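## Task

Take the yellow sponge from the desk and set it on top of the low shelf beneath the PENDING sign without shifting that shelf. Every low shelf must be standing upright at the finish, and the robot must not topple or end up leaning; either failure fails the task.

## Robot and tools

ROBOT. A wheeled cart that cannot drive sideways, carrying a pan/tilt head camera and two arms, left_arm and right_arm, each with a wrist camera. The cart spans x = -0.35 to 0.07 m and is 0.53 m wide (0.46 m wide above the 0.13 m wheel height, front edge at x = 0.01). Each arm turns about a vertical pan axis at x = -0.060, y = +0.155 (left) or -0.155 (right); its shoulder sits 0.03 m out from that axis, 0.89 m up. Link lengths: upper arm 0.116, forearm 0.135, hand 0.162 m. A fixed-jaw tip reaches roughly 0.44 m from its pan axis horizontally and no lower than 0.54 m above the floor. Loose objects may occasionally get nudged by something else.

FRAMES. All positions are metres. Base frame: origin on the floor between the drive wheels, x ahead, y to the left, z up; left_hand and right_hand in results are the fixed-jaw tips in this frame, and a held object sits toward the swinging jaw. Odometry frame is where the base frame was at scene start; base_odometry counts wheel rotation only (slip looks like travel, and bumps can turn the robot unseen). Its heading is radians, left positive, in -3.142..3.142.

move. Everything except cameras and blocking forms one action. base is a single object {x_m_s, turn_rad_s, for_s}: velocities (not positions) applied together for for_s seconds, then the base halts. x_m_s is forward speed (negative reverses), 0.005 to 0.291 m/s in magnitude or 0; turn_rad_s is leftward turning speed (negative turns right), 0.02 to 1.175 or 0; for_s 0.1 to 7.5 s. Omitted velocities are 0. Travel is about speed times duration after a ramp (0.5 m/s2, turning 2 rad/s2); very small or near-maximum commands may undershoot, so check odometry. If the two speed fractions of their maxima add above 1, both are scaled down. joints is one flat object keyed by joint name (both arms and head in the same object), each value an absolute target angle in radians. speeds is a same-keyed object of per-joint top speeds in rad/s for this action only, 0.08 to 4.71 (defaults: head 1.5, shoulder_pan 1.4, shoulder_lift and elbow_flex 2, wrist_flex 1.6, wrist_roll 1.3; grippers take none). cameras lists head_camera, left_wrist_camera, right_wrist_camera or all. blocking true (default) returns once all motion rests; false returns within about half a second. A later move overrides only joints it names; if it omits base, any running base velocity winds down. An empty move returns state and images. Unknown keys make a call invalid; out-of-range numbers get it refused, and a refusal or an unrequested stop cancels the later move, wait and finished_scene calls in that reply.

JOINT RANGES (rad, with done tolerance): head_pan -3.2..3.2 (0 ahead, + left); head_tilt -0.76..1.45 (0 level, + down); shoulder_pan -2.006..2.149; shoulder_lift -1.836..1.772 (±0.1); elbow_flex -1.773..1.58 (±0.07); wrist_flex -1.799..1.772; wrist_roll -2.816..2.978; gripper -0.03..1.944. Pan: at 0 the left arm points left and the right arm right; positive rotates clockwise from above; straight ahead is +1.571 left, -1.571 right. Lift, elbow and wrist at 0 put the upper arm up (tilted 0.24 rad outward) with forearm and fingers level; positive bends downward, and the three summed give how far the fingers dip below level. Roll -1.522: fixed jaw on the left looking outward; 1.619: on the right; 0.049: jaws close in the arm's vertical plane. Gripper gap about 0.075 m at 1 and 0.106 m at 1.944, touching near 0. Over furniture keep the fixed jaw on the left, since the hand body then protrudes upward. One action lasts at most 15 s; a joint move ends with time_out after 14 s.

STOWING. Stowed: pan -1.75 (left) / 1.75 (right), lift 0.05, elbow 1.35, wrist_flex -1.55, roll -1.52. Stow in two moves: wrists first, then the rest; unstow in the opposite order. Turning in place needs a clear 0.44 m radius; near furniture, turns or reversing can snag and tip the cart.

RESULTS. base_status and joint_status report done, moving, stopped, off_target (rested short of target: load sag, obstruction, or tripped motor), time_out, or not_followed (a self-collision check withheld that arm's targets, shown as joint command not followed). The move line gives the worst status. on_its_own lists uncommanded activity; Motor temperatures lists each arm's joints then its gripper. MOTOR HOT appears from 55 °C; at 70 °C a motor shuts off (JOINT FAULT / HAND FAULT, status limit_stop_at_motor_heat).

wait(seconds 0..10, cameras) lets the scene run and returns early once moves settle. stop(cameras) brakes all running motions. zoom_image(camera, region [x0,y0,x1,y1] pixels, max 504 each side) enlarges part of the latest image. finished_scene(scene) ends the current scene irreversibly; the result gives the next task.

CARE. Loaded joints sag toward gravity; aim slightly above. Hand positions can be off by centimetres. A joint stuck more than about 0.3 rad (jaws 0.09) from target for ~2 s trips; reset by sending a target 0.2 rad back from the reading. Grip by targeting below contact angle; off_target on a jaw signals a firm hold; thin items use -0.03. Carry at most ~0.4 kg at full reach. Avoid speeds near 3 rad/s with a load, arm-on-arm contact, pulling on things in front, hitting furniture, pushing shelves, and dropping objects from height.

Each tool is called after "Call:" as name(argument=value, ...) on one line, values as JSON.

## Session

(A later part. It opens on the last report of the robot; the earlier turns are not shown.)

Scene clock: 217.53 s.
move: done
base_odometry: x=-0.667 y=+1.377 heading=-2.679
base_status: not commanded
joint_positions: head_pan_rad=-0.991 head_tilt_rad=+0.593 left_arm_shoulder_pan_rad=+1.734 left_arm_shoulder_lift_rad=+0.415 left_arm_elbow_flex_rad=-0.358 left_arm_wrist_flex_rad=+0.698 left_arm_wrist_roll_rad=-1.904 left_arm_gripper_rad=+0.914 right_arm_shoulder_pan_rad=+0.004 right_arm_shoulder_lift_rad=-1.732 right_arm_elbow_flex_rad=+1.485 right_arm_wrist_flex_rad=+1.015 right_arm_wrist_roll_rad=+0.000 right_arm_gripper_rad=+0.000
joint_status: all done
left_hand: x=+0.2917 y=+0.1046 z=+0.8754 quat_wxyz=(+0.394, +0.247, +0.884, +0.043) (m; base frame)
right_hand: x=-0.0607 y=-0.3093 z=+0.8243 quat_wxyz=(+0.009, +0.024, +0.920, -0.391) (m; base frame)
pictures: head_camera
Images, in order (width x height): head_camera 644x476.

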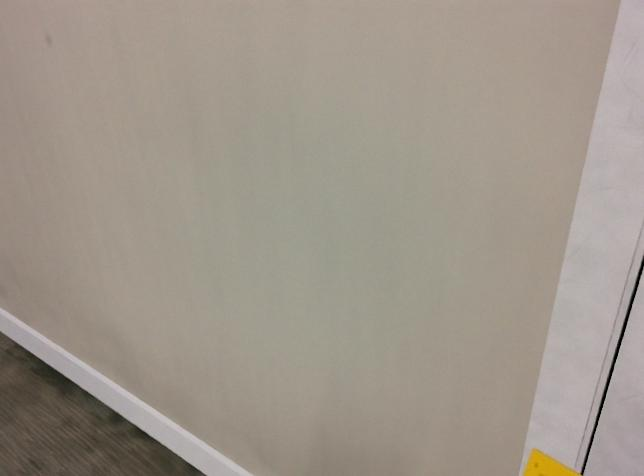

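Call:
move(base={"turn_rad_s":-0.4,"for_s":0.5}, joints={"head_pan_rad":0.3,"head_tilt_rad":0.35})

Call:
move(base={"x_m_s":0.2,"for_s":2.5})

Call:
move(base={"turn_rad_s":0.4,"for_s":0.48}, cameras=["head_camera"])

Call:
move(joints={"head_pan_rad":1.2,"head_tilt_rad":0.5}, cameras=["head_camera"])

Scene clock: 243.53 s.
move: done
base_odometry: x=-0.667 y=+1.377 heading=-2.881
base_status: done (sent for 0.5 of 0.5 s)
joint_positions: head_pan_rad=+0.290 head_tilt_rad=+0.362 left_arm_shoulder_pan_rad=+1.726 left_arm_shoulder_lift_rad=+0.415 left_arm_elbow_flex_rad=-0.358 left_arm_wrist_flex_rad=+0.698 left_arm_wrist_roll_rad=-1.904 left_arm_gripper_rad=+0.914 right_arm_shoulder_pan_rad=-0.002 right_arm_shoulder_lift_rad=-1.732 right_arm_elbow_flex_rad=+1.485 right_arm_wrist_flex_rad=+1.015 right_arm_wrist_roll_rad=+0.000 right_arm_gripper_rad=+0.000
joint_status: all done
left_hand: x=+0.2920 y=+0.1073 z=+0.8754 quat_wxyz=(+0.394, +0.244, +0.885, +0.045) (m; base frame)
right_hand: x=-0.0597 y=-0.3093 z=+0.8243 quat_wxyz=(+0.010, +0.021, +0.920, -0.390) (m; base frame)
pictures: none

Scene clock: 247.10 s.
move: done
base_odometry: x=-1.151 y=+1.248 heading=-2.881
base_status: done (sent for 2.5 of 2.5 s)
joint_positions: head_pan_rad=+0.290 head_tilt_rad=+0.362 left_arm_shoulder_pan_rad=+1.726 left_arm_shoulder_lift_rad=+0.415 left_arm_elbow_flex_rad=-0.358 left_arm_wrist_flex_rad=+0.698 left_arm_wrist_roll_rad=-1.904 left_arm_gripper_rad=+0.914 right_arm_shoulder_pan_rad=+0.001 right_arm_shoulder_lift_rad=-1.732 right_arm_elbow_flex_rad=+1.485 right_arm_wrist_flex_rad=+1.015 right_arm_wrist_roll_rad=+0.000 right_arm_gripper_rad=+0.000
joint_status: not commanded
left_hand: x=+0.2920 y=+0.1073 z=+0.8754 quat_wxyz=(+0.394, +0.244, +0.885, +0.045) (m; base frame)
right_hand: x=-0.0602 y=-0.3093 z=+0.8243 quat_wxyz=(+0.009, +0.023, +0.920, -0.391) (m; base frame)
pictures: none

Scene clock: 248.40 s.
move: done
base_odometry: x=-1.151 y=+1.248 heading=-2.692
base_status: done (sent for 0.47 of 0.47 s)
joint_positions: head_pan_rad=+0.290 head_tilt_rad=+0.362 left_arm_shoulder_pan_rad=+1.734 left_arm_shoulder_lift_rad=+0.415 left_arm_elbow_flex_rad=-0.358 left_arm_wrist_flex_rad=+0.698 left_arm_wrist_roll_rad=-1.904 left_arm_gripper_rad=+0.914 right_arm_shoulder_pan_rad=-0.002 right_arm_shoulder_lift_rad=-1.732 right_arm_elbow_flex_rad=+1.485 right_arm_wrist_flex_rad=+1.015 right_arm_wrist_roll_rad=+0.000 right_arm_gripper_rad=+0.000
joint_status: not commanded
left_hand: x=+0.2917 y=+0.1046 z=+0.8754 quat_wxyz=(+0.394, +0.247, +0.884, +0.043) (m; base frame)
right_hand: x=-0.0597 y=-0.3093 z=+0.8243 quat_wxyz=(+0.010, +0.021, +0.920, -0.390) (m; base frame)
pictures: head_camera
Images, in order (width x height): head_camera 644x476.

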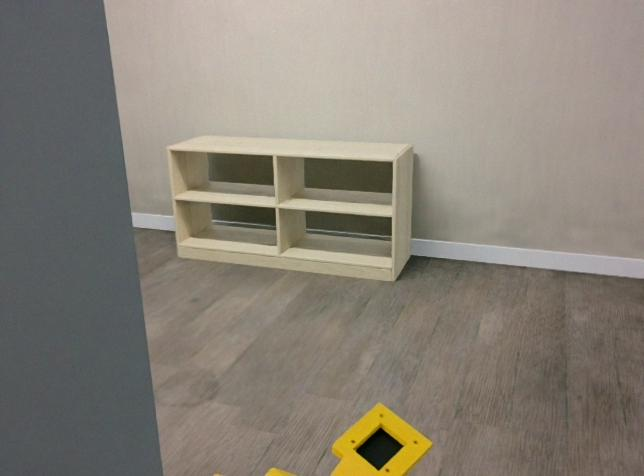

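Scene clock: 249.80 s.
move: done
base_odometry: x=-1.151 y=+1.248 heading=-2.692
base_status: not commanded
joint_positions: head_pan_rad=+1.189 head_tilt_rad=+0.493 left_arm_shoulder_pan_rad=+1.734 left_arm_shoulder_lift_rad=+0.415 left_arm_elbow_flex_rad=-0.358 left_arm_wrist_flex_rad=+0.698 left_arm_wrist_roll_rad=-1.904 left_arm_gripper_rad=+0.914 right_arm_shoulder_pan_rad=-0.002 right_arm_shoulder_lift_rad=-1.732 right_arm_elbow_flex_rad=+1.485 right_arm_wrist_flex_rad=+1.015 right_arm_wrist_roll_rad=+0.000 right_arm_gripper_rad=+0.000
joint_status: all done
left_hand: x=+0.2917 y=+0.1046 z=+0.8754 quat_wxyz=(+0.394, +0.247, +0.884, +0.043) (m; base frame)
right_hand: x=-0.0597 y=-0.3093 z=+0.8243 quat_wxyz=(+0.010, +0.021, +0.920, -0.390) (m; base frame)
pictures: head_camera
Images, in order (width x height): head_camera 644x476.

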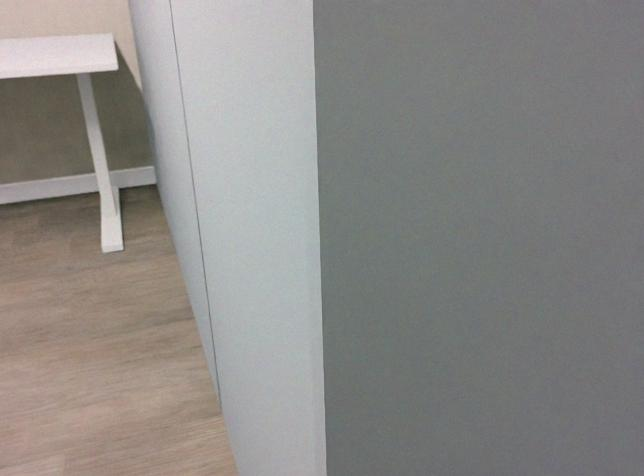

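Call:
move(base={"x_m_s":0.22,"for_s":3.7})

Call:
move(base={"turn_rad_s":0.6,"for_s":0.91})

Call:
move(base={"x_m_s":0.22,"for_s":5.6}, joints={"head_pan_rad":0.0,"head_tilt_rad":0.1}, cameras=["head_camera"])

Call:
move(base={"turn_rad_s":-0.6,"for_s":0.91}, joints={"head_pan_rad":0.0,"head_tilt_rad":0.6}, cameras=["head_camera"])

Scene clock: 276.53 s.
move: done
base_odometry: x=-1.884 y=+0.894 heading=-2.693
base_status: done (sent for 3.7 of 3.7 s)
joint_positions: head_pan_rad=+1.189 head_tilt_rad=+0.493 left_arm_shoulder_pan_rad=+1.735 left_arm_shoulder_lift_rad=+0.415 left_arm_elbow_flex_rad=-0.358 left_arm_wrist_flex_rad=+0.698 left_arm_wrist_roll_rad=-1.904 left_arm_gripper_rad=+0.914 right_arm_shoulder_pan_rad=+0.004 right_arm_shoulder_lift_rad=-1.732 right_arm_elbow_flex_rad=+1.485 right_arm_wrist_flex_rad=+1.015 right_arm_wrist_roll_rad=+0.000 right_arm_gripper_rad=+0.000
joint_status: not commanded
left_hand: x=+0.2916 y=+0.1041 z=+0.8754 quat_wxyz=(+0.394, +0.248, +0.884, +0.043) (m; base frame)
right_hand: x=-0.0607 y=-0.3093 z=+0.8243 quat_wxyz=(+0.009, +0.024, +0.920, -0.391) (m; base frame)
pictures: none

Scene clock: 278.13 s.
move: done
base_odometry: x=-1.883 y=+0.895 heading=-2.154
base_status: done (sent for 0.9 of 0.9 s)
joint_positions: head_pan_rad=+1.189 head_tilt_rad=+0.493 left_arm_shoulder_pan_rad=+1.726 left_arm_shoulder_lift_rad=+0.415 left_arm_elbow_flex_rad=-0.358 left_arm_wrist_flex_rad=+0.698 left_arm_wrist_roll_rad=-1.904 left_arm_gripper_rad=+0.914 right_arm_shoulder_pan_rad=+0.000 right_arm_shoulder_lift_rad=-1.732 right_arm_elbow_flex_rad=+1.485 right_arm_wrist_flex_rad=+1.015 right_arm_wrist_roll_rad=+0.000 right_arm_gripper_rad=+0.000
joint_status: not commanded
left_hand: x=+0.2920 y=+0.1073 z=+0.8754 quat_wxyz=(+0.394, +0.244, +0.885, +0.045) (m; base frame)
right_hand: x=-0.0599 y=-0.3093 z=+0.8243 quat_wxyz=(+0.010, +0.022, +0.920, -0.391) (m; base frame)
pictures: none

Scene clock: 284.77 s.
move: done
base_odometry: x=-2.560 y=-0.135 heading=-2.154
base_status: done (sent for 5.6 of 5.6 s)
joint_positions: head_pan_rad=+0.009 head_tilt_rad=+0.110 left_arm_shoulder_pan_rad=+1.727 left_arm_shoulder_lift_rad=+0.415 left_arm_elbow_flex_rad=-0.358 left_arm_wrist_flex_rad=+0.698 left_arm_wrist_roll_rad=-1.904 left_arm_gripper_rad=+0.914 right_arm_shoulder_pan_rad=+0.003 right_arm_shoulder_lift_rad=-1.732 right_arm_elbow_flex_rad=+1.485 right_arm_wrist_flex_rad=+1.015 right_arm_wrist_roll_rad=+0.000 right_arm_gripper_rad=+0.000
joint_status: all done
left_hand: x=+0.2920 y=+0.1068 z=+0.8754 quat_wxyz=(+0.394, +0.244, +0.885, +0.045) (m; base frame)
right_hand: x=-0.0604 y=-0.3093 z=+0.8243 quat_wxyz=(+0.009, +0.024, +0.920, -0.391) (m; base frame)
pictures: head_camera
Images, in order (width x height): head_camera 644x476.

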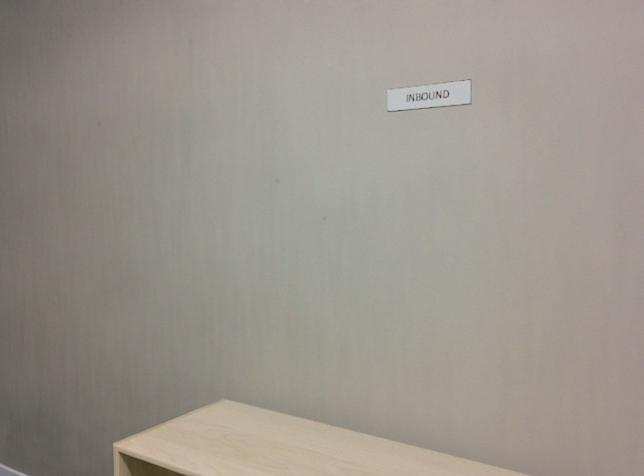

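Scene clock: 286.33 s.
move: done
base_odometry: x=-2.560 y=-0.135 heading=-2.693
base_status: done (sent for 0.9 of 0.9 s)
joint_positions: head_pan_rad=+0.009 head_tilt_rad=+0.593 left_arm_shoulder_pan_rad=+1.730 left_arm_shoulder_lift_rad=+0.415 left_arm_elbow_flex_rad=-0.358 left_arm_wrist_flex_rad=+0.698 left_arm_wrist_roll_rad=-1.904 left_arm_gripper_rad=+0.914 right_arm_shoulder_pan_rad=+0.004 right_arm_shoulder_lift_rad=-1.732 right_arm_elbow_flex_rad=+1.485 right_arm_wrist_flex_rad=+1.015 right_arm_wrist_roll_rad=+0.000 right_arm_gripper_rad=+0.000
joint_status: all done
left_hand: x=+0.2918 y=+0.1057 z=+0.8754 quat_wxyz=(+0.394, +0.246, +0.884, +0.044) (m; base frame)
right_hand: x=-0.0607 y=-0.3093 z=+0.8243 quat_wxyz=(+0.009, +0.024, +0.920, -0.391) (m; base frame)
pictures: head_camera
Images, in order (width x height): head_camera 644x476.

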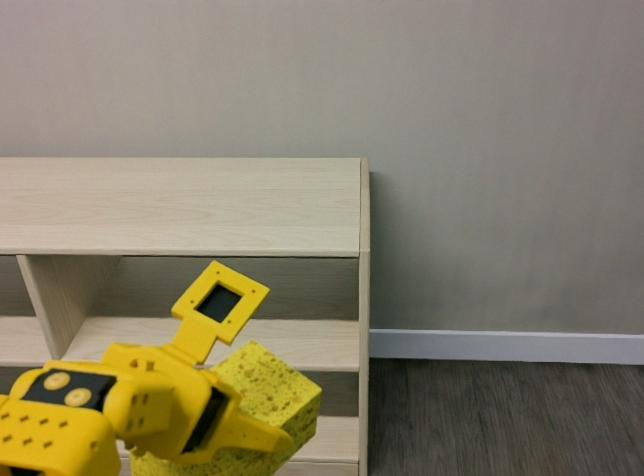

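Call:
move(joints={"head_pan_rad":1.2,"head_tilt_rad":0.15}, cameras=["head_camera"])

Call:
move(joints={"head_pan_rad":2.1}, cameras=["head_camera"])

Call:
move(joints={"head_pan_rad":-1.2}, cameras=["head_camera"])

Call:
move(joints={"head_pan_rad":0,"head_tilt_rad":0}, cameras=["head_camera"])

Scene clock: 295.77 s.
move: done
base_odometry: x=-2.560 y=-0.135 heading=-2.693
base_status: not commanded
joint_positions: head_pan_rad=+1.189 head_tilt_rad=+0.161 left_arm_shoulder_pan_rad=+1.730 left_arm_shoulder_lift_rad=+0.415 left_arm_elbow_flex_rad=-0.358 left_arm_wrist_flex_rad=+0.698 left_arm_wrist_roll_rad=-1.904 left_arm_gripper_rad=+0.914 right_arm_shoulder_pan_rad=+0.004 right_arm_shoulder_lift_rad=-1.732 right_arm_elbow_flex_rad=+1.485 right_arm_wrist_flex_rad=+1.015 right_arm_wrist_roll_rad=+0.000 right_arm_gripper_rad=+0.000
joint_status: all done
left_hand: x=+0.2918 y=+0.1057 z=+0.8754 quat_wxyz=(+0.394, +0.246, +0.884, +0.044) (m; base frame)
right_hand: x=-0.0607 y=-0.3093 z=+0.8243 quat_wxyz=(+0.009, +0.024, +0.920, -0.391) (m; base frame)
pictures: head_camera
Images, in order (width x height): head_camera 644x476.

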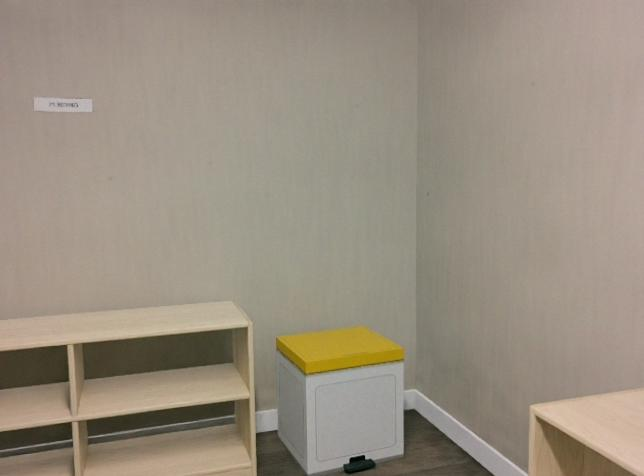

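Scene clock: 297.17 s.
move: done
base_odometry: x=-2.560 y=-0.135 heading=-2.693
base_status: not commanded
joint_positions: head_pan_rad=+2.089 head_tilt_rad=+0.161 left_arm_shoulder_pan_rad=+1.730 left_arm_shoulder_lift_rad=+0.415 left_arm_elbow_flex_rad=-0.358 left_arm_wrist_flex_rad=+0.698 left_arm_wrist_roll_rad=-1.904 left_arm_gripper_rad=+0.914 right_arm_shoulder_pan_rad=+0.004 right_arm_shoulder_lift_rad=-1.732 right_arm_elbow_flex_rad=+1.485 right_arm_wrist_flex_rad=+1.015 right_arm_wrist_roll_rad=+0.000 right_arm_gripper_rad=+0.000
joint_status: all done
left_hand: x=+0.2918 y=+0.1057 z=+0.8754 quat_wxyz=(+0.394, +0.246, +0.884, +0.044) (m; base frame)
right_hand: x=-0.0607 y=-0.3093 z=+0.8243 quat_wxyz=(+0.009, +0.024, +0.920, -0.391) (m; base frame)
pictures: head_camera
Images, in order (width x height): head_camera 644x476.

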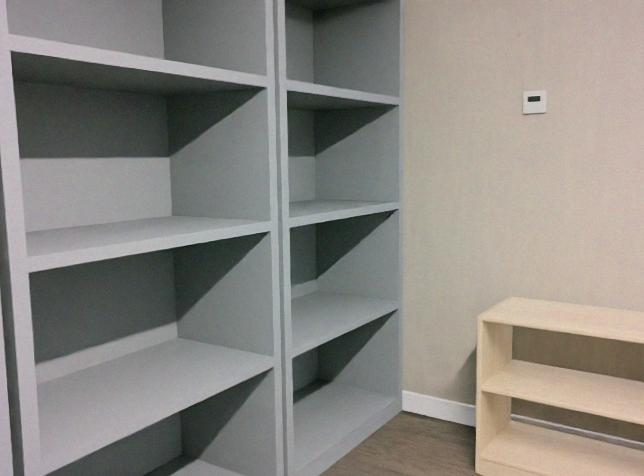

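Scene clock: 300.17 s.
move: done
base_odometry: x=-2.560 y=-0.135 heading=-2.693
base_status: not commanded
joint_positions: head_pan_rad=-1.190 head_tilt_rad=+0.161 left_arm_shoulder_pan_rad=+1.730 left_arm_shoulder_lift_rad=+0.415 left_arm_elbow_flex_rad=-0.358 left_arm_wrist_flex_rad=+0.698 left_arm_wrist_roll_rad=-1.904 left_arm_gripper_rad=+0.914 right_arm_shoulder_pan_rad=+0.004 right_arm_shoulder_lift_rad=-1.732 right_arm_elbow_flex_rad=+1.485 right_arm_wrist_flex_rad=+1.015 right_arm_wrist_roll_rad=+0.000 right_arm_gripper_rad=+0.000
joint_status: all done
left_hand: x=+0.2918 y=+0.1057 z=+0.8754 quat_wxyz=(+0.394, +0.246, +0.884, +0.044) (m; base frame)
right_hand: x=-0.0607 y=-0.3093 z=+0.8243 quat_wxyz=(+0.009, +0.024, +0.920, -0.391) (m; base frame)
pictures: head_camera
Images, in order (width x height): head_camera 644x476.

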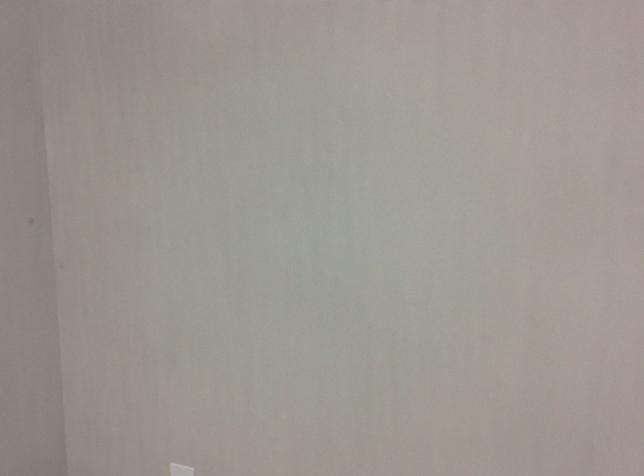

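Scene clock: 301.77 s.
move: done
base_odometry: x=-2.560 y=-0.135 heading=-2.693
base_status: not commanded
joint_positions: head_pan_rad=-0.011 head_tilt_rad=+0.010 left_arm_shoulder_pan_rad=+1.730 left_arm_shoulder_lift_rad=+0.415 left_arm_elbow_flex_rad=-0.358 left_arm_wrist_flex_rad=+0.698 left_arm_wrist_roll_rad=-1.904 left_arm_gripper_rad=+0.914 right_arm_shoulder_pan_rad=+0.004 right_arm_shoulder_lift_rad=-1.732 right_arm_elbow_flex_rad=+1.485 right_arm_wrist_flex_rad=+1.015 right_arm_wrist_roll_rad=+0.000 right_arm_gripper_rad=+0.000
joint_status: all done
left_hand: x=+0.2918 y=+0.1057 z=+0.8754 quat_wxyz=(+0.394, +0.246, +0.884, +0.044) (m; base frame)
right_hand: x=-0.0607 y=-0.3093 z=+0.8243 quat_wxyz=(+0.009, +0.024, +0.920, -0.391) (m; base frame)
pictures: head_camera
Images, in order (width x height): head_camera 644x476.

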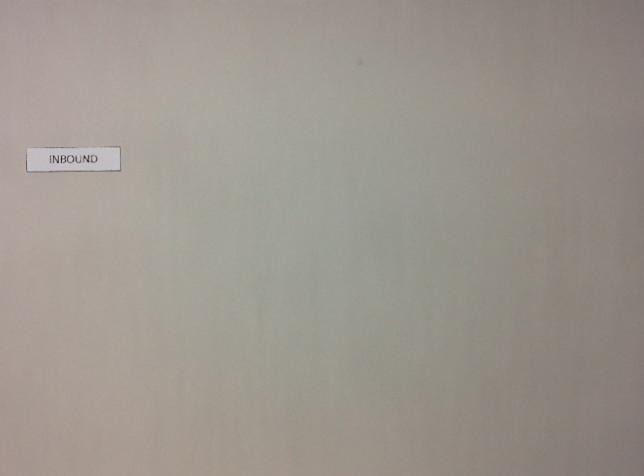

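Call:
move(base={"turn_rad_s":0.6,"for_s":2.62})

Call:
move(base={"x_m_s":0.22,"for_s":6.3}, joints={"head_pan_rad":0.0,"head_tilt_rad":0.0}, cameras=["head_camera"])

Call:
move(joints={"head_pan_rad":-0.2,"head_tilt_rad":0.7}, cameras=["head_camera","left_wrist_camera"])

Scene clock: 319.63 s.
move: done
base_odometry: x=-2.560 y=-0.135 heading=-1.114
base_status: done (sent for 2.63 of 2.63 s)
joint_positions: head_pan_rad=-0.011 head_tilt_rad=+0.010 left_arm_shoulder_pan_rad=+1.726 left_arm_shoulder_lift_rad=+0.415 left_arm_elbow_flex_rad=-0.358 left_arm_wrist_flex_rad=+0.698 left_arm_wrist_roll_rad=-1.904 left_arm_gripper_rad=+0.914 right_arm_shoulder_pan_rad=+0.000 right_arm_shoulder_lift_rad=-1.732 right_arm_elbow_flex_rad=+1.485 right_arm_wrist_flex_rad=+1.015 right_arm_wrist_roll_rad=+0.000 right_arm_gripper_rad=+0.000
joint_status: not commanded
left_hand: x=+0.2920 y=+0.1073 z=+0.8754 quat_wxyz=(+0.394, +0.244, +0.885, +0.045) (m; base frame)
right_hand: x=-0.0599 y=-0.3093 z=+0.8243 quat_wxyz=(+0.010, +0.022, +0.920, -0.391) (m; base frame)
pictures: none

Scene clock: 326.97 s.
move: done
base_odometry: x=-1.946 y=-1.378 heading=-1.114
base_status: done (sent for 6.3 of 6.3 s)
joint_positions: head_pan_rad=-0.011 head_tilt_rad=+0.010 left_arm_shoulder_pan_rad=+1.726 left_arm_shoulder_lift_rad=+0.413 left_arm_elbow_flex_rad=-0.358 left_arm_wrist_flex_rad=+0.698 left_arm_wrist_roll_rad=-1.904 left_arm_gripper_rad=+0.914 right_arm_shoulder_pan_rad=+0.003 right_arm_shoulder_lift_rad=-1.732 right_arm_elbow_flex_rad=+1.485 right_arm_wrist_flex_rad=+1.015 right_arm_wrist_roll_rad=+0.000 right_arm_gripper_rad=+0.000
joint_status: all done
left_hand: x=+0.2921 y=+0.1073 z=+0.8759 quat_wxyz=(+0.395, +0.244, +0.885, +0.045) (m; base frame)
right_hand: x=-0.0604 y=-0.3093 z=+0.8243 quat_wxyz=(+0.009, +0.024, +0.920, -0.391) (m; base frame)
pictures: head_camera
Images, in order (width x height): head_camera 644x476.

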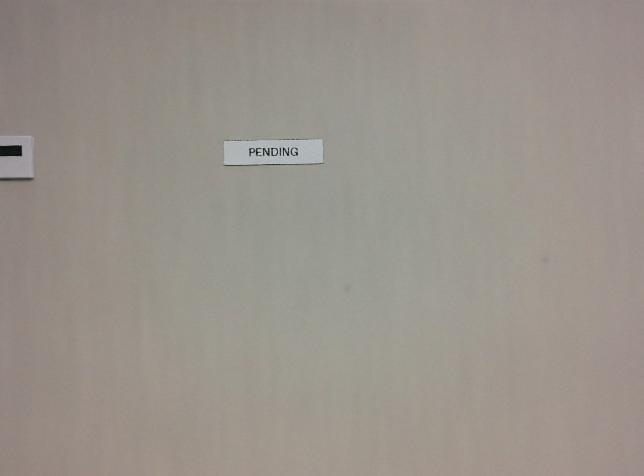

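Scene clock: 328.23 s.
move: done
base_odometry: x=-1.946 y=-1.378 heading=-1.114
base_status: not commanded
joint_positions: head_pan_rad=-0.190 head_tilt_rad=+0.693 left_arm_shoulder_pan_rad=+1.726 left_arm_shoulder_lift_rad=+0.413 left_arm_elbow_flex_rad=-0.358 left_arm_wrist_flex_rad=+0.698 left_arm_wrist_roll_rad=-1.904 left_arm_gripper_rad=+0.914 right_arm_shoulder_pan_rad=+0.003 right_arm_shoulder_lift_rad=-1.732 right_arm_elbow_flex_rad=+1.485 right_arm_wrist_flex_rad=+1.015 right_arm_wrist_roll_rad=+0.000 right_arm_gripper_rad=+0.000
joint_status: all done
left_hand: x=+0.2921 y=+0.1073 z=+0.8759 quat_wxyz=(+0.395, +0.244, +0.885, +0.045) (m; base frame)
right_hand: x=-0.0604 y=-0.3093 z=+0.8243 quat_wxyz=(+0.009, +0.024, +0.920, -0.391) (m; base frame)
pictures: head_camera, left_wrist_camera
Images, in order (width x height): head_camera 644x476, left_wrist_camera 644x476.

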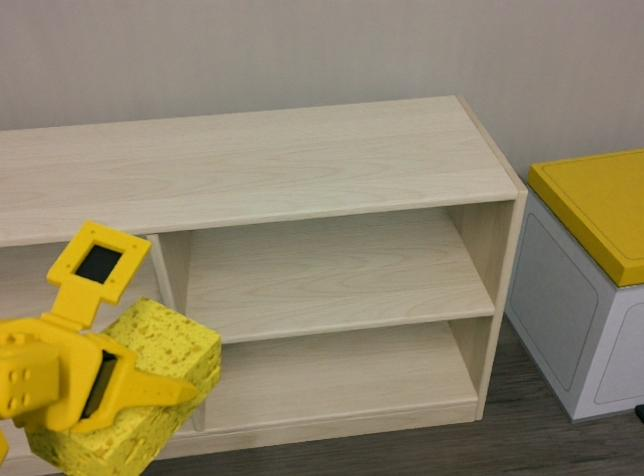

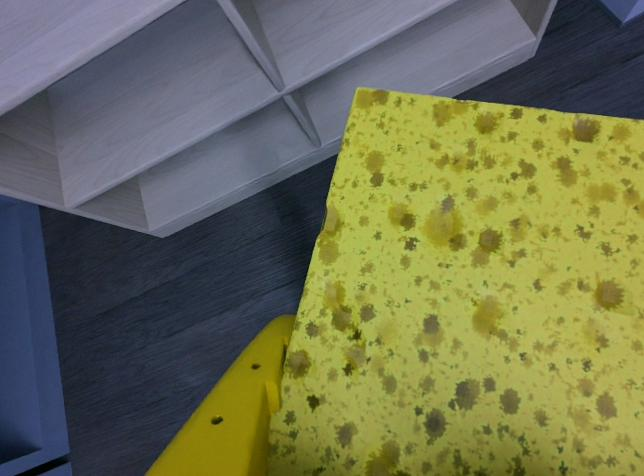

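Call:
move(base={"x_m_s":0.2,"for_s":2.25}, joints={"head_tilt_rad":0.9}, cameras=["head_camera"])

Scene clock: 342.07 s.
move: done
base_odometry: x=-1.746 y=-1.785 heading=-1.114
base_status: done (sent for 2.27 of 2.27 s)
joint_positions: head_pan_rad=-0.190 head_tilt_rad=+0.894 left_arm_shoulder_pan_rad=+1.727 left_arm_shoulder_lift_rad=+0.413 left_arm_elbow_flex_rad=-0.358 left_arm_wrist_flex_rad=+0.698 left_arm_wrist_roll_rad=-1.904 left_arm_gripper_rad=+0.914 right_arm_shoulder_pan_rad=+0.003 right_arm_shoulder_lift_rad=-1.732 right_arm_elbow_flex_rad=+1.485 right_arm_wrist_flex_rad=+1.015 right_arm_wrist_roll_rad=+0.000 right_arm_gripper_rad=+0.000
joint_status: all done
left_hand: x=+0.2920 y=+0.1068 z=+0.8759 quat_wxyz=(+0.395, +0.244, +0.884, +0.045) (m; base frame)
right_hand: x=-0.0604 y=-0.3093 z=+0.8243 quat_wxyz=(+0.009, +0.024, +0.920, -0.391) (m; base frame)
pictures: head_camera
Images, in order (width x height): head_camera 644x476.

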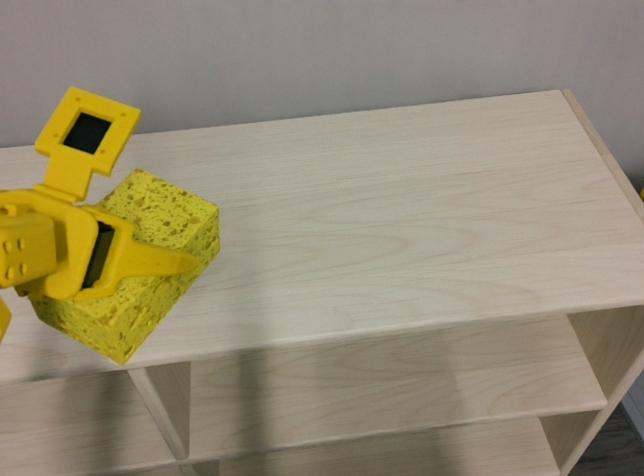

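Call:
move(base={"x_m_s":0.15,"for_s":1.27}, joints={"head_pan_rad":0.2,"head_tilt_rad":1.1})

Call:
move(joints={"left_arm_shoulder_lift_rad":1.35,"left_arm_elbow_flex_rad":-0.54,"left_arm_wrist_flex_rad":-0.17}, speeds={"left_arm_shoulder_lift_rad":0.5,"left_arm_elbow_flex_rad":0.1,"left_arm_wrist_flex_rad":0.47})

Call:
move(joints={"left_arm_shoulder_lift_rad":1.53,"left_arm_elbow_flex_rad":-0.54,"left_arm_wrist_flex_rad":-0.36}, speeds={"left_arm_shoulder_lift_rad":0.25,"left_arm_wrist_flex_rad":0.25}, cameras=["head_camera","left_wrist_camera"])

Scene clock: 357.10 s.
move: done
base_odometry: x=-1.662 y=-1.956 heading=-1.114
base_status: done (sent for 1.27 of 1.27 s)
joint_positions: head_pan_rad=+0.189 head_tilt_rad=+1.094 left_arm_shoulder_pan_rad=+1.727 left_arm_shoulder_lift_rad=+0.413 left_arm_elbow_flex_rad=-0.358 left_arm_wrist_flex_rad=+0.698 left_arm_wrist_roll_rad=-1.904 left_arm_gripper_rad=+0.914 right_arm_shoulder_pan_rad=+0.003 right_arm_shoulder_lift_rad=-1.732 right_arm_elbow_flex_rad=+1.485 right_arm_wrist_flex_rad=+1.015 right_arm_wrist_roll_rad=+0.000 right_arm_gripper_rad=+0.000
joint_status: all done
left_hand: x=+0.2920 y=+0.1068 z=+0.8759 quat_wxyz=(+0.395, +0.244, +0.884, +0.045) (m; base frame)
right_hand: x=-0.0604 y=-0.3093 z=+0.8243 quat_wxyz=(+0.009, +0.024, +0.920, -0.391) (m; base frame)
pictures: none

Scene clock: 359.60 s.
move: done
base_odometry: x=-1.662 y=-1.956 heading=-1.114
base_status: not commanded
joint_positions: head_pan_rad=+0.189 head_tilt_rad=+1.094 left_arm_shoulder_pan_rad=+1.727 left_arm_shoulder_lift_rad=+1.369 left_arm_elbow_flex_rad=-0.507 left_arm_wrist_flex_rad=-0.156 left_arm_wrist_roll_rad=-1.904 left_arm_gripper_rad=+0.914 right_arm_shoulder_pan_rad=+0.003 right_arm_shoulder_lift_rad=-1.732 right_arm_elbow_flex_rad=+1.485 right_arm_wrist_flex_rad=+1.015 right_arm_wrist_roll_rad=+0.000 right_arm_gripper_rad=+0.000
joint_status: all done
left_hand: x=+0.2988 y=+0.1057 z=+0.6881 quat_wxyz=(+0.417, +0.242, +0.875, +0.047) (m; base frame)
right_hand: x=-0.0604 y=-0.3093 z=+0.8243 quat_wxyz=(+0.009, +0.024, +0.920, -0.391) (m; base frame)
pictures: none

Scene clock: 360.83 s.
move: done
base_odometry: x=-1.662 y=-1.956 heading=-1.114
base_status: not commanded
joint_positions: head_pan_rad=+0.189 head_tilt_rad=+1.094 left_arm_shoulder_pan_rad=+1.727 left_arm_shoulder_lift_rad=+1.538 left_arm_elbow_flex_rad=-0.515 left_arm_wrist_flex_rad=-0.346 left_arm_wrist_roll_rad=-1.895 left_arm_gripper_rad=+0.914 right_arm_shoulder_pan_rad=+0.003 right_arm_shoulder_lift_rad=-1.732 right_arm_elbow_flex_rad=+1.485 right_arm_wrist_flex_rad=+1.015 right_arm_wrist_roll_rad=+0.000 right_arm_gripper_rad=+0.000
joint_status: all done
left_hand: x=+0.2823 y=+0.1083 z=+0.6589 quat_wxyz=(+0.430, +0.236, +0.870, +0.047) (m; base frame)
right_hand: x=-0.0604 y=-0.3093 z=+0.8243 quat_wxyz=(+0.009, +0.024, +0.920, -0.391) (m; base frame)
pictures: head_camera, left_wrist_camera
Images, in order (width x height): head_camera 644x476, left_wrist_camera 644x476.

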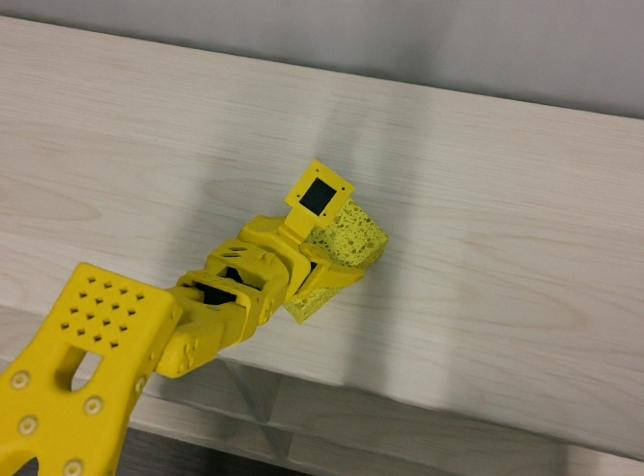

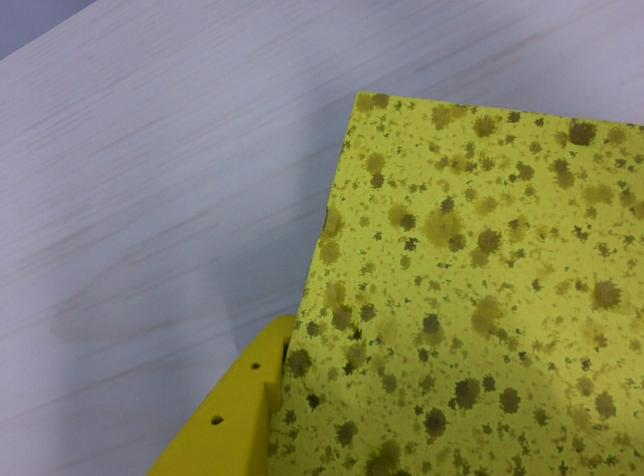

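Like before, similar margin; nudge forward slightly then touch down.

Call:
move(base={"x_m_s":0.05,"for_s":0.6})

Call:
move(joints={"left_arm_shoulder_lift_rad":1.68,"left_arm_elbow_flex_rad":-0.53,"left_arm_wrist_flex_rad":-0.44}, speeds={"left_arm_shoulder_lift_rad":0.2,"left_arm_wrist_flex_rad":0.2}, cameras=["head_camera","left_wrist_camera"])

Scene clock: 369.80 s.
move: done
base_odometry: x=-1.649 y=-1.983 heading=-1.114
base_status: done (sent for 0.6 of 0.6 s)
joint_positions: head_pan_rad=+0.189 head_tilt_rad=+1.094 left_arm_shoulder_pan_rad=+1.734 left_arm_shoulder_lift_rad=+1.538 left_arm_elbow_flex_rad=-0.516 left_arm_wrist_flex_rad=-0.348 left_arm_wrist_roll_rad=-1.895 left_arm_gripper_rad=+0.914 right_arm_shoulder_pan_rad=+0.003 right_arm_shoulder_lift_rad=-1.732 right_arm_elbow_flex_rad=+1.485 right_arm_wrist_flex_rad=+1.015 right_arm_wrist_roll_rad=+0.000 right_arm_gripper_rad=+0.000
joint_status: not commanded
left_hand: x=+0.2825 y=+0.1061 z=+0.6594 quat_wxyz=(+0.431, +0.239, +0.869, +0.046) (m; base frame)
right_hand: x=-0.0604 y=-0.3093 z=+0.8243 quat_wxyz=(+0.009, +0.024, +0.920, -0.391) (m; base frame)
pictures: none

Scene clock: 370.93 s.
move: done
base_odometry: x=-1.649 y=-1.983 heading=-1.113
base_status: not commanded
joint_positions: head_pan_rad=+0.189 head_tilt_rad=+1.094 left_arm_shoulder_pan_rad=+1.732 left_arm_shoulder_lift_rad=+1.604 left_arm_elbow_flex_rad=-0.541 left_arm_wrist_flex_rad=-0.444 left_arm_wrist_roll_rad=-1.895 left_arm_gripper_rad=+0.914 right_arm_shoulder_pan_rad=+0.003 right_arm_shoulder_lift_rad=-1.732 right_arm_elbow_flex_rad=+1.485 right_arm_wrist_flex_rad=+1.015 right_arm_wrist_roll_rad=+0.000 right_arm_gripper_rad=+0.000
joint_status: all done
left_hand: x=+0.2812 y=+0.1069 z=+0.6561 quat_wxyz=(+0.456, +0.235, +0.857, +0.048) (m; base frame)
right_hand: x=-0.0604 y=-0.3093 z=+0.8243 quat_wxyz=(+0.009, +0.024, +0.920, -0.391) (m; base frame)
pictures: head_camera, left_wrist_camera
Images, in order (width x height): head_camera 644x476, left_wrist_camera 644x476.

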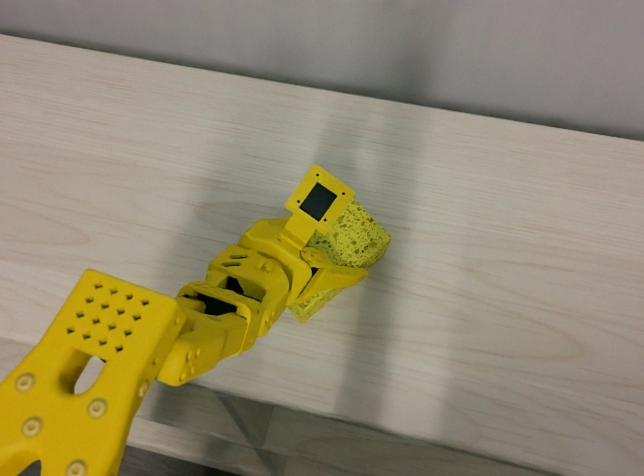

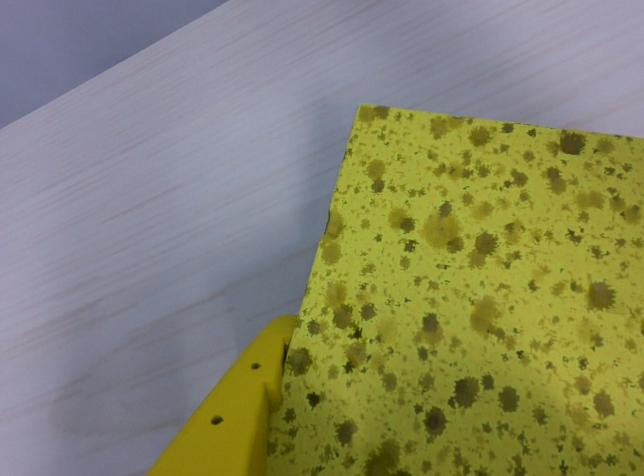

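Contact (blocked at 1.604). Release.

Call:
move(joints={"left_arm_shoulder_lift_rad":1.63,"left_arm_gripper_rad":1.1})

Call:
move(joints={"left_arm_gripper_rad":1.9})

Call:
move(joints={"left_arm_shoulder_lift_rad":1.0,"left_arm_elbow_flex_rad":-0.75,"left_arm_wrist_flex_rad":0.4}, speeds={"left_arm_shoulder_lift_rad":0.4,"left_arm_elbow_flex_rad":0.15,"left_arm_wrist_flex_rad":0.55}, cameras=["head_camera"])

Scene clock: 380.03 s.
move: done
base_odometry: x=-1.649 y=-1.983 heading=-1.114
base_status: not commanded
joint_positions: head_pan_rad=+0.189 head_tilt_rad=+1.094 left_arm_shoulder_pan_rad=+1.724 left_arm_shoulder_lift_rad=+1.617 left_arm_elbow_flex_rad=-0.543 left_arm_wrist_flex_rad=-0.444 left_arm_wrist_roll_rad=-1.895 left_arm_gripper_rad=+1.094 right_arm_shoulder_pan_rad=+0.003 right_arm_shoulder_lift_rad=-1.732 right_arm_elbow_flex_rad=+1.485 right_arm_wrist_flex_rad=+1.015 right_arm_wrist_roll_rad=+0.000 right_arm_gripper_rad=+0.000
joint_status: all done
left_hand: x=+0.2786 y=+0.1099 z=+0.6521 quat_wxyz=(+0.450, +0.232, +0.861, +0.050) (m; base frame)
right_hand: x=-0.0604 y=-0.3093 z=+0.8243 quat_wxyz=(+0.009, +0.024, +0.920, -0.391) (m; base frame)
pictures: none

Scene clock: 380.97 s.
move: done
base_odometry: x=-1.649 y=-1.983 heading=-1.114
base_status: not commanded
joint_positions: head_pan_rad=+0.189 head_tilt_rad=+1.094 left_arm_shoulder_pan_rad=+1.724 left_arm_shoulder_lift_rad=+1.634 left_arm_elbow_flex_rad=-0.533 left_arm_wrist_flex_rad=-0.434 left_arm_wrist_roll_rad=-1.895 left_arm_gripper_rad=+1.891 right_arm_shoulder_pan_rad=+0.003 right_arm_shoulder_lift_rad=-1.732 right_arm_elbow_flex_rad=+1.485 right_arm_wrist_flex_rad=+1.015 right_arm_wrist_roll_rad=+0.000 right_arm_gripper_rad=+0.000
joint_status: all done
left_hand: x=+0.2716 y=+0.1110 z=+0.6437 quat_wxyz=(+0.434, +0.234, +0.869, +0.048) (m; base frame)
right_hand: x=-0.0604 y=-0.3093 z=+0.8243 quat_wxyz=(+0.009, +0.024, +0.920, -0.391) (m; base frame)
pictures: none

Scene clock: 383.07 s.
move: done
base_odometry: x=-1.649 y=-1.983 heading=-1.114
base_status: not commanded
joint_positions: head_pan_rad=+0.189 head_tilt_rad=+1.094 left_arm_shoulder_pan_rad=+1.724 left_arm_shoulder_lift_rad=+1.071 left_arm_elbow_flex_rad=-0.714 left_arm_wrist_flex_rad=+0.398 left_arm_wrist_roll_rad=-1.895 left_arm_gripper_rad=+1.891 right_arm_shoulder_pan_rad=+0.003 right_arm_shoulder_lift_rad=-1.732 right_arm_elbow_flex_rad=+1.485 right_arm_wrist_flex_rad=+1.015 right_arm_wrist_roll_rad=+0.000 right_arm_gripper_rad=+0.000
joint_status: all done
left_hand: x=+0.3261 y=+0.1026 z=+0.7730 quat_wxyz=(+0.394, +0.239, +0.886, +0.043) (m; base frame)
right_hand: x=-0.0604 y=-0.3093 z=+0.8243 quat_wxyz=(+0.009, +0.024, +0.920, -0.391) (m; base frame)
pictures: head_camera
Images, in order (width x height): head_camera 644x476.

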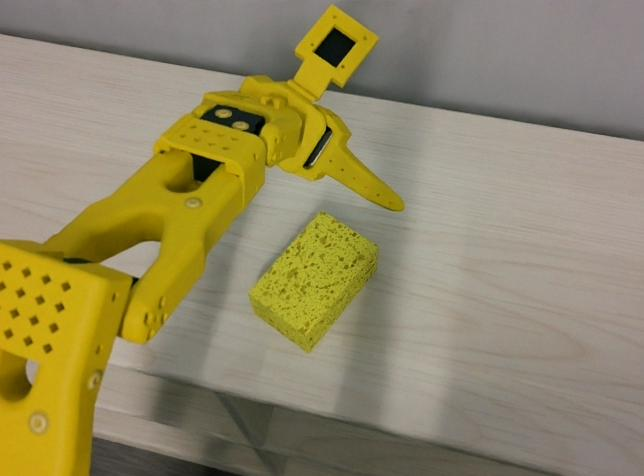

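Call:
finished_scene(scene=3)

The scene is finished: the task was done.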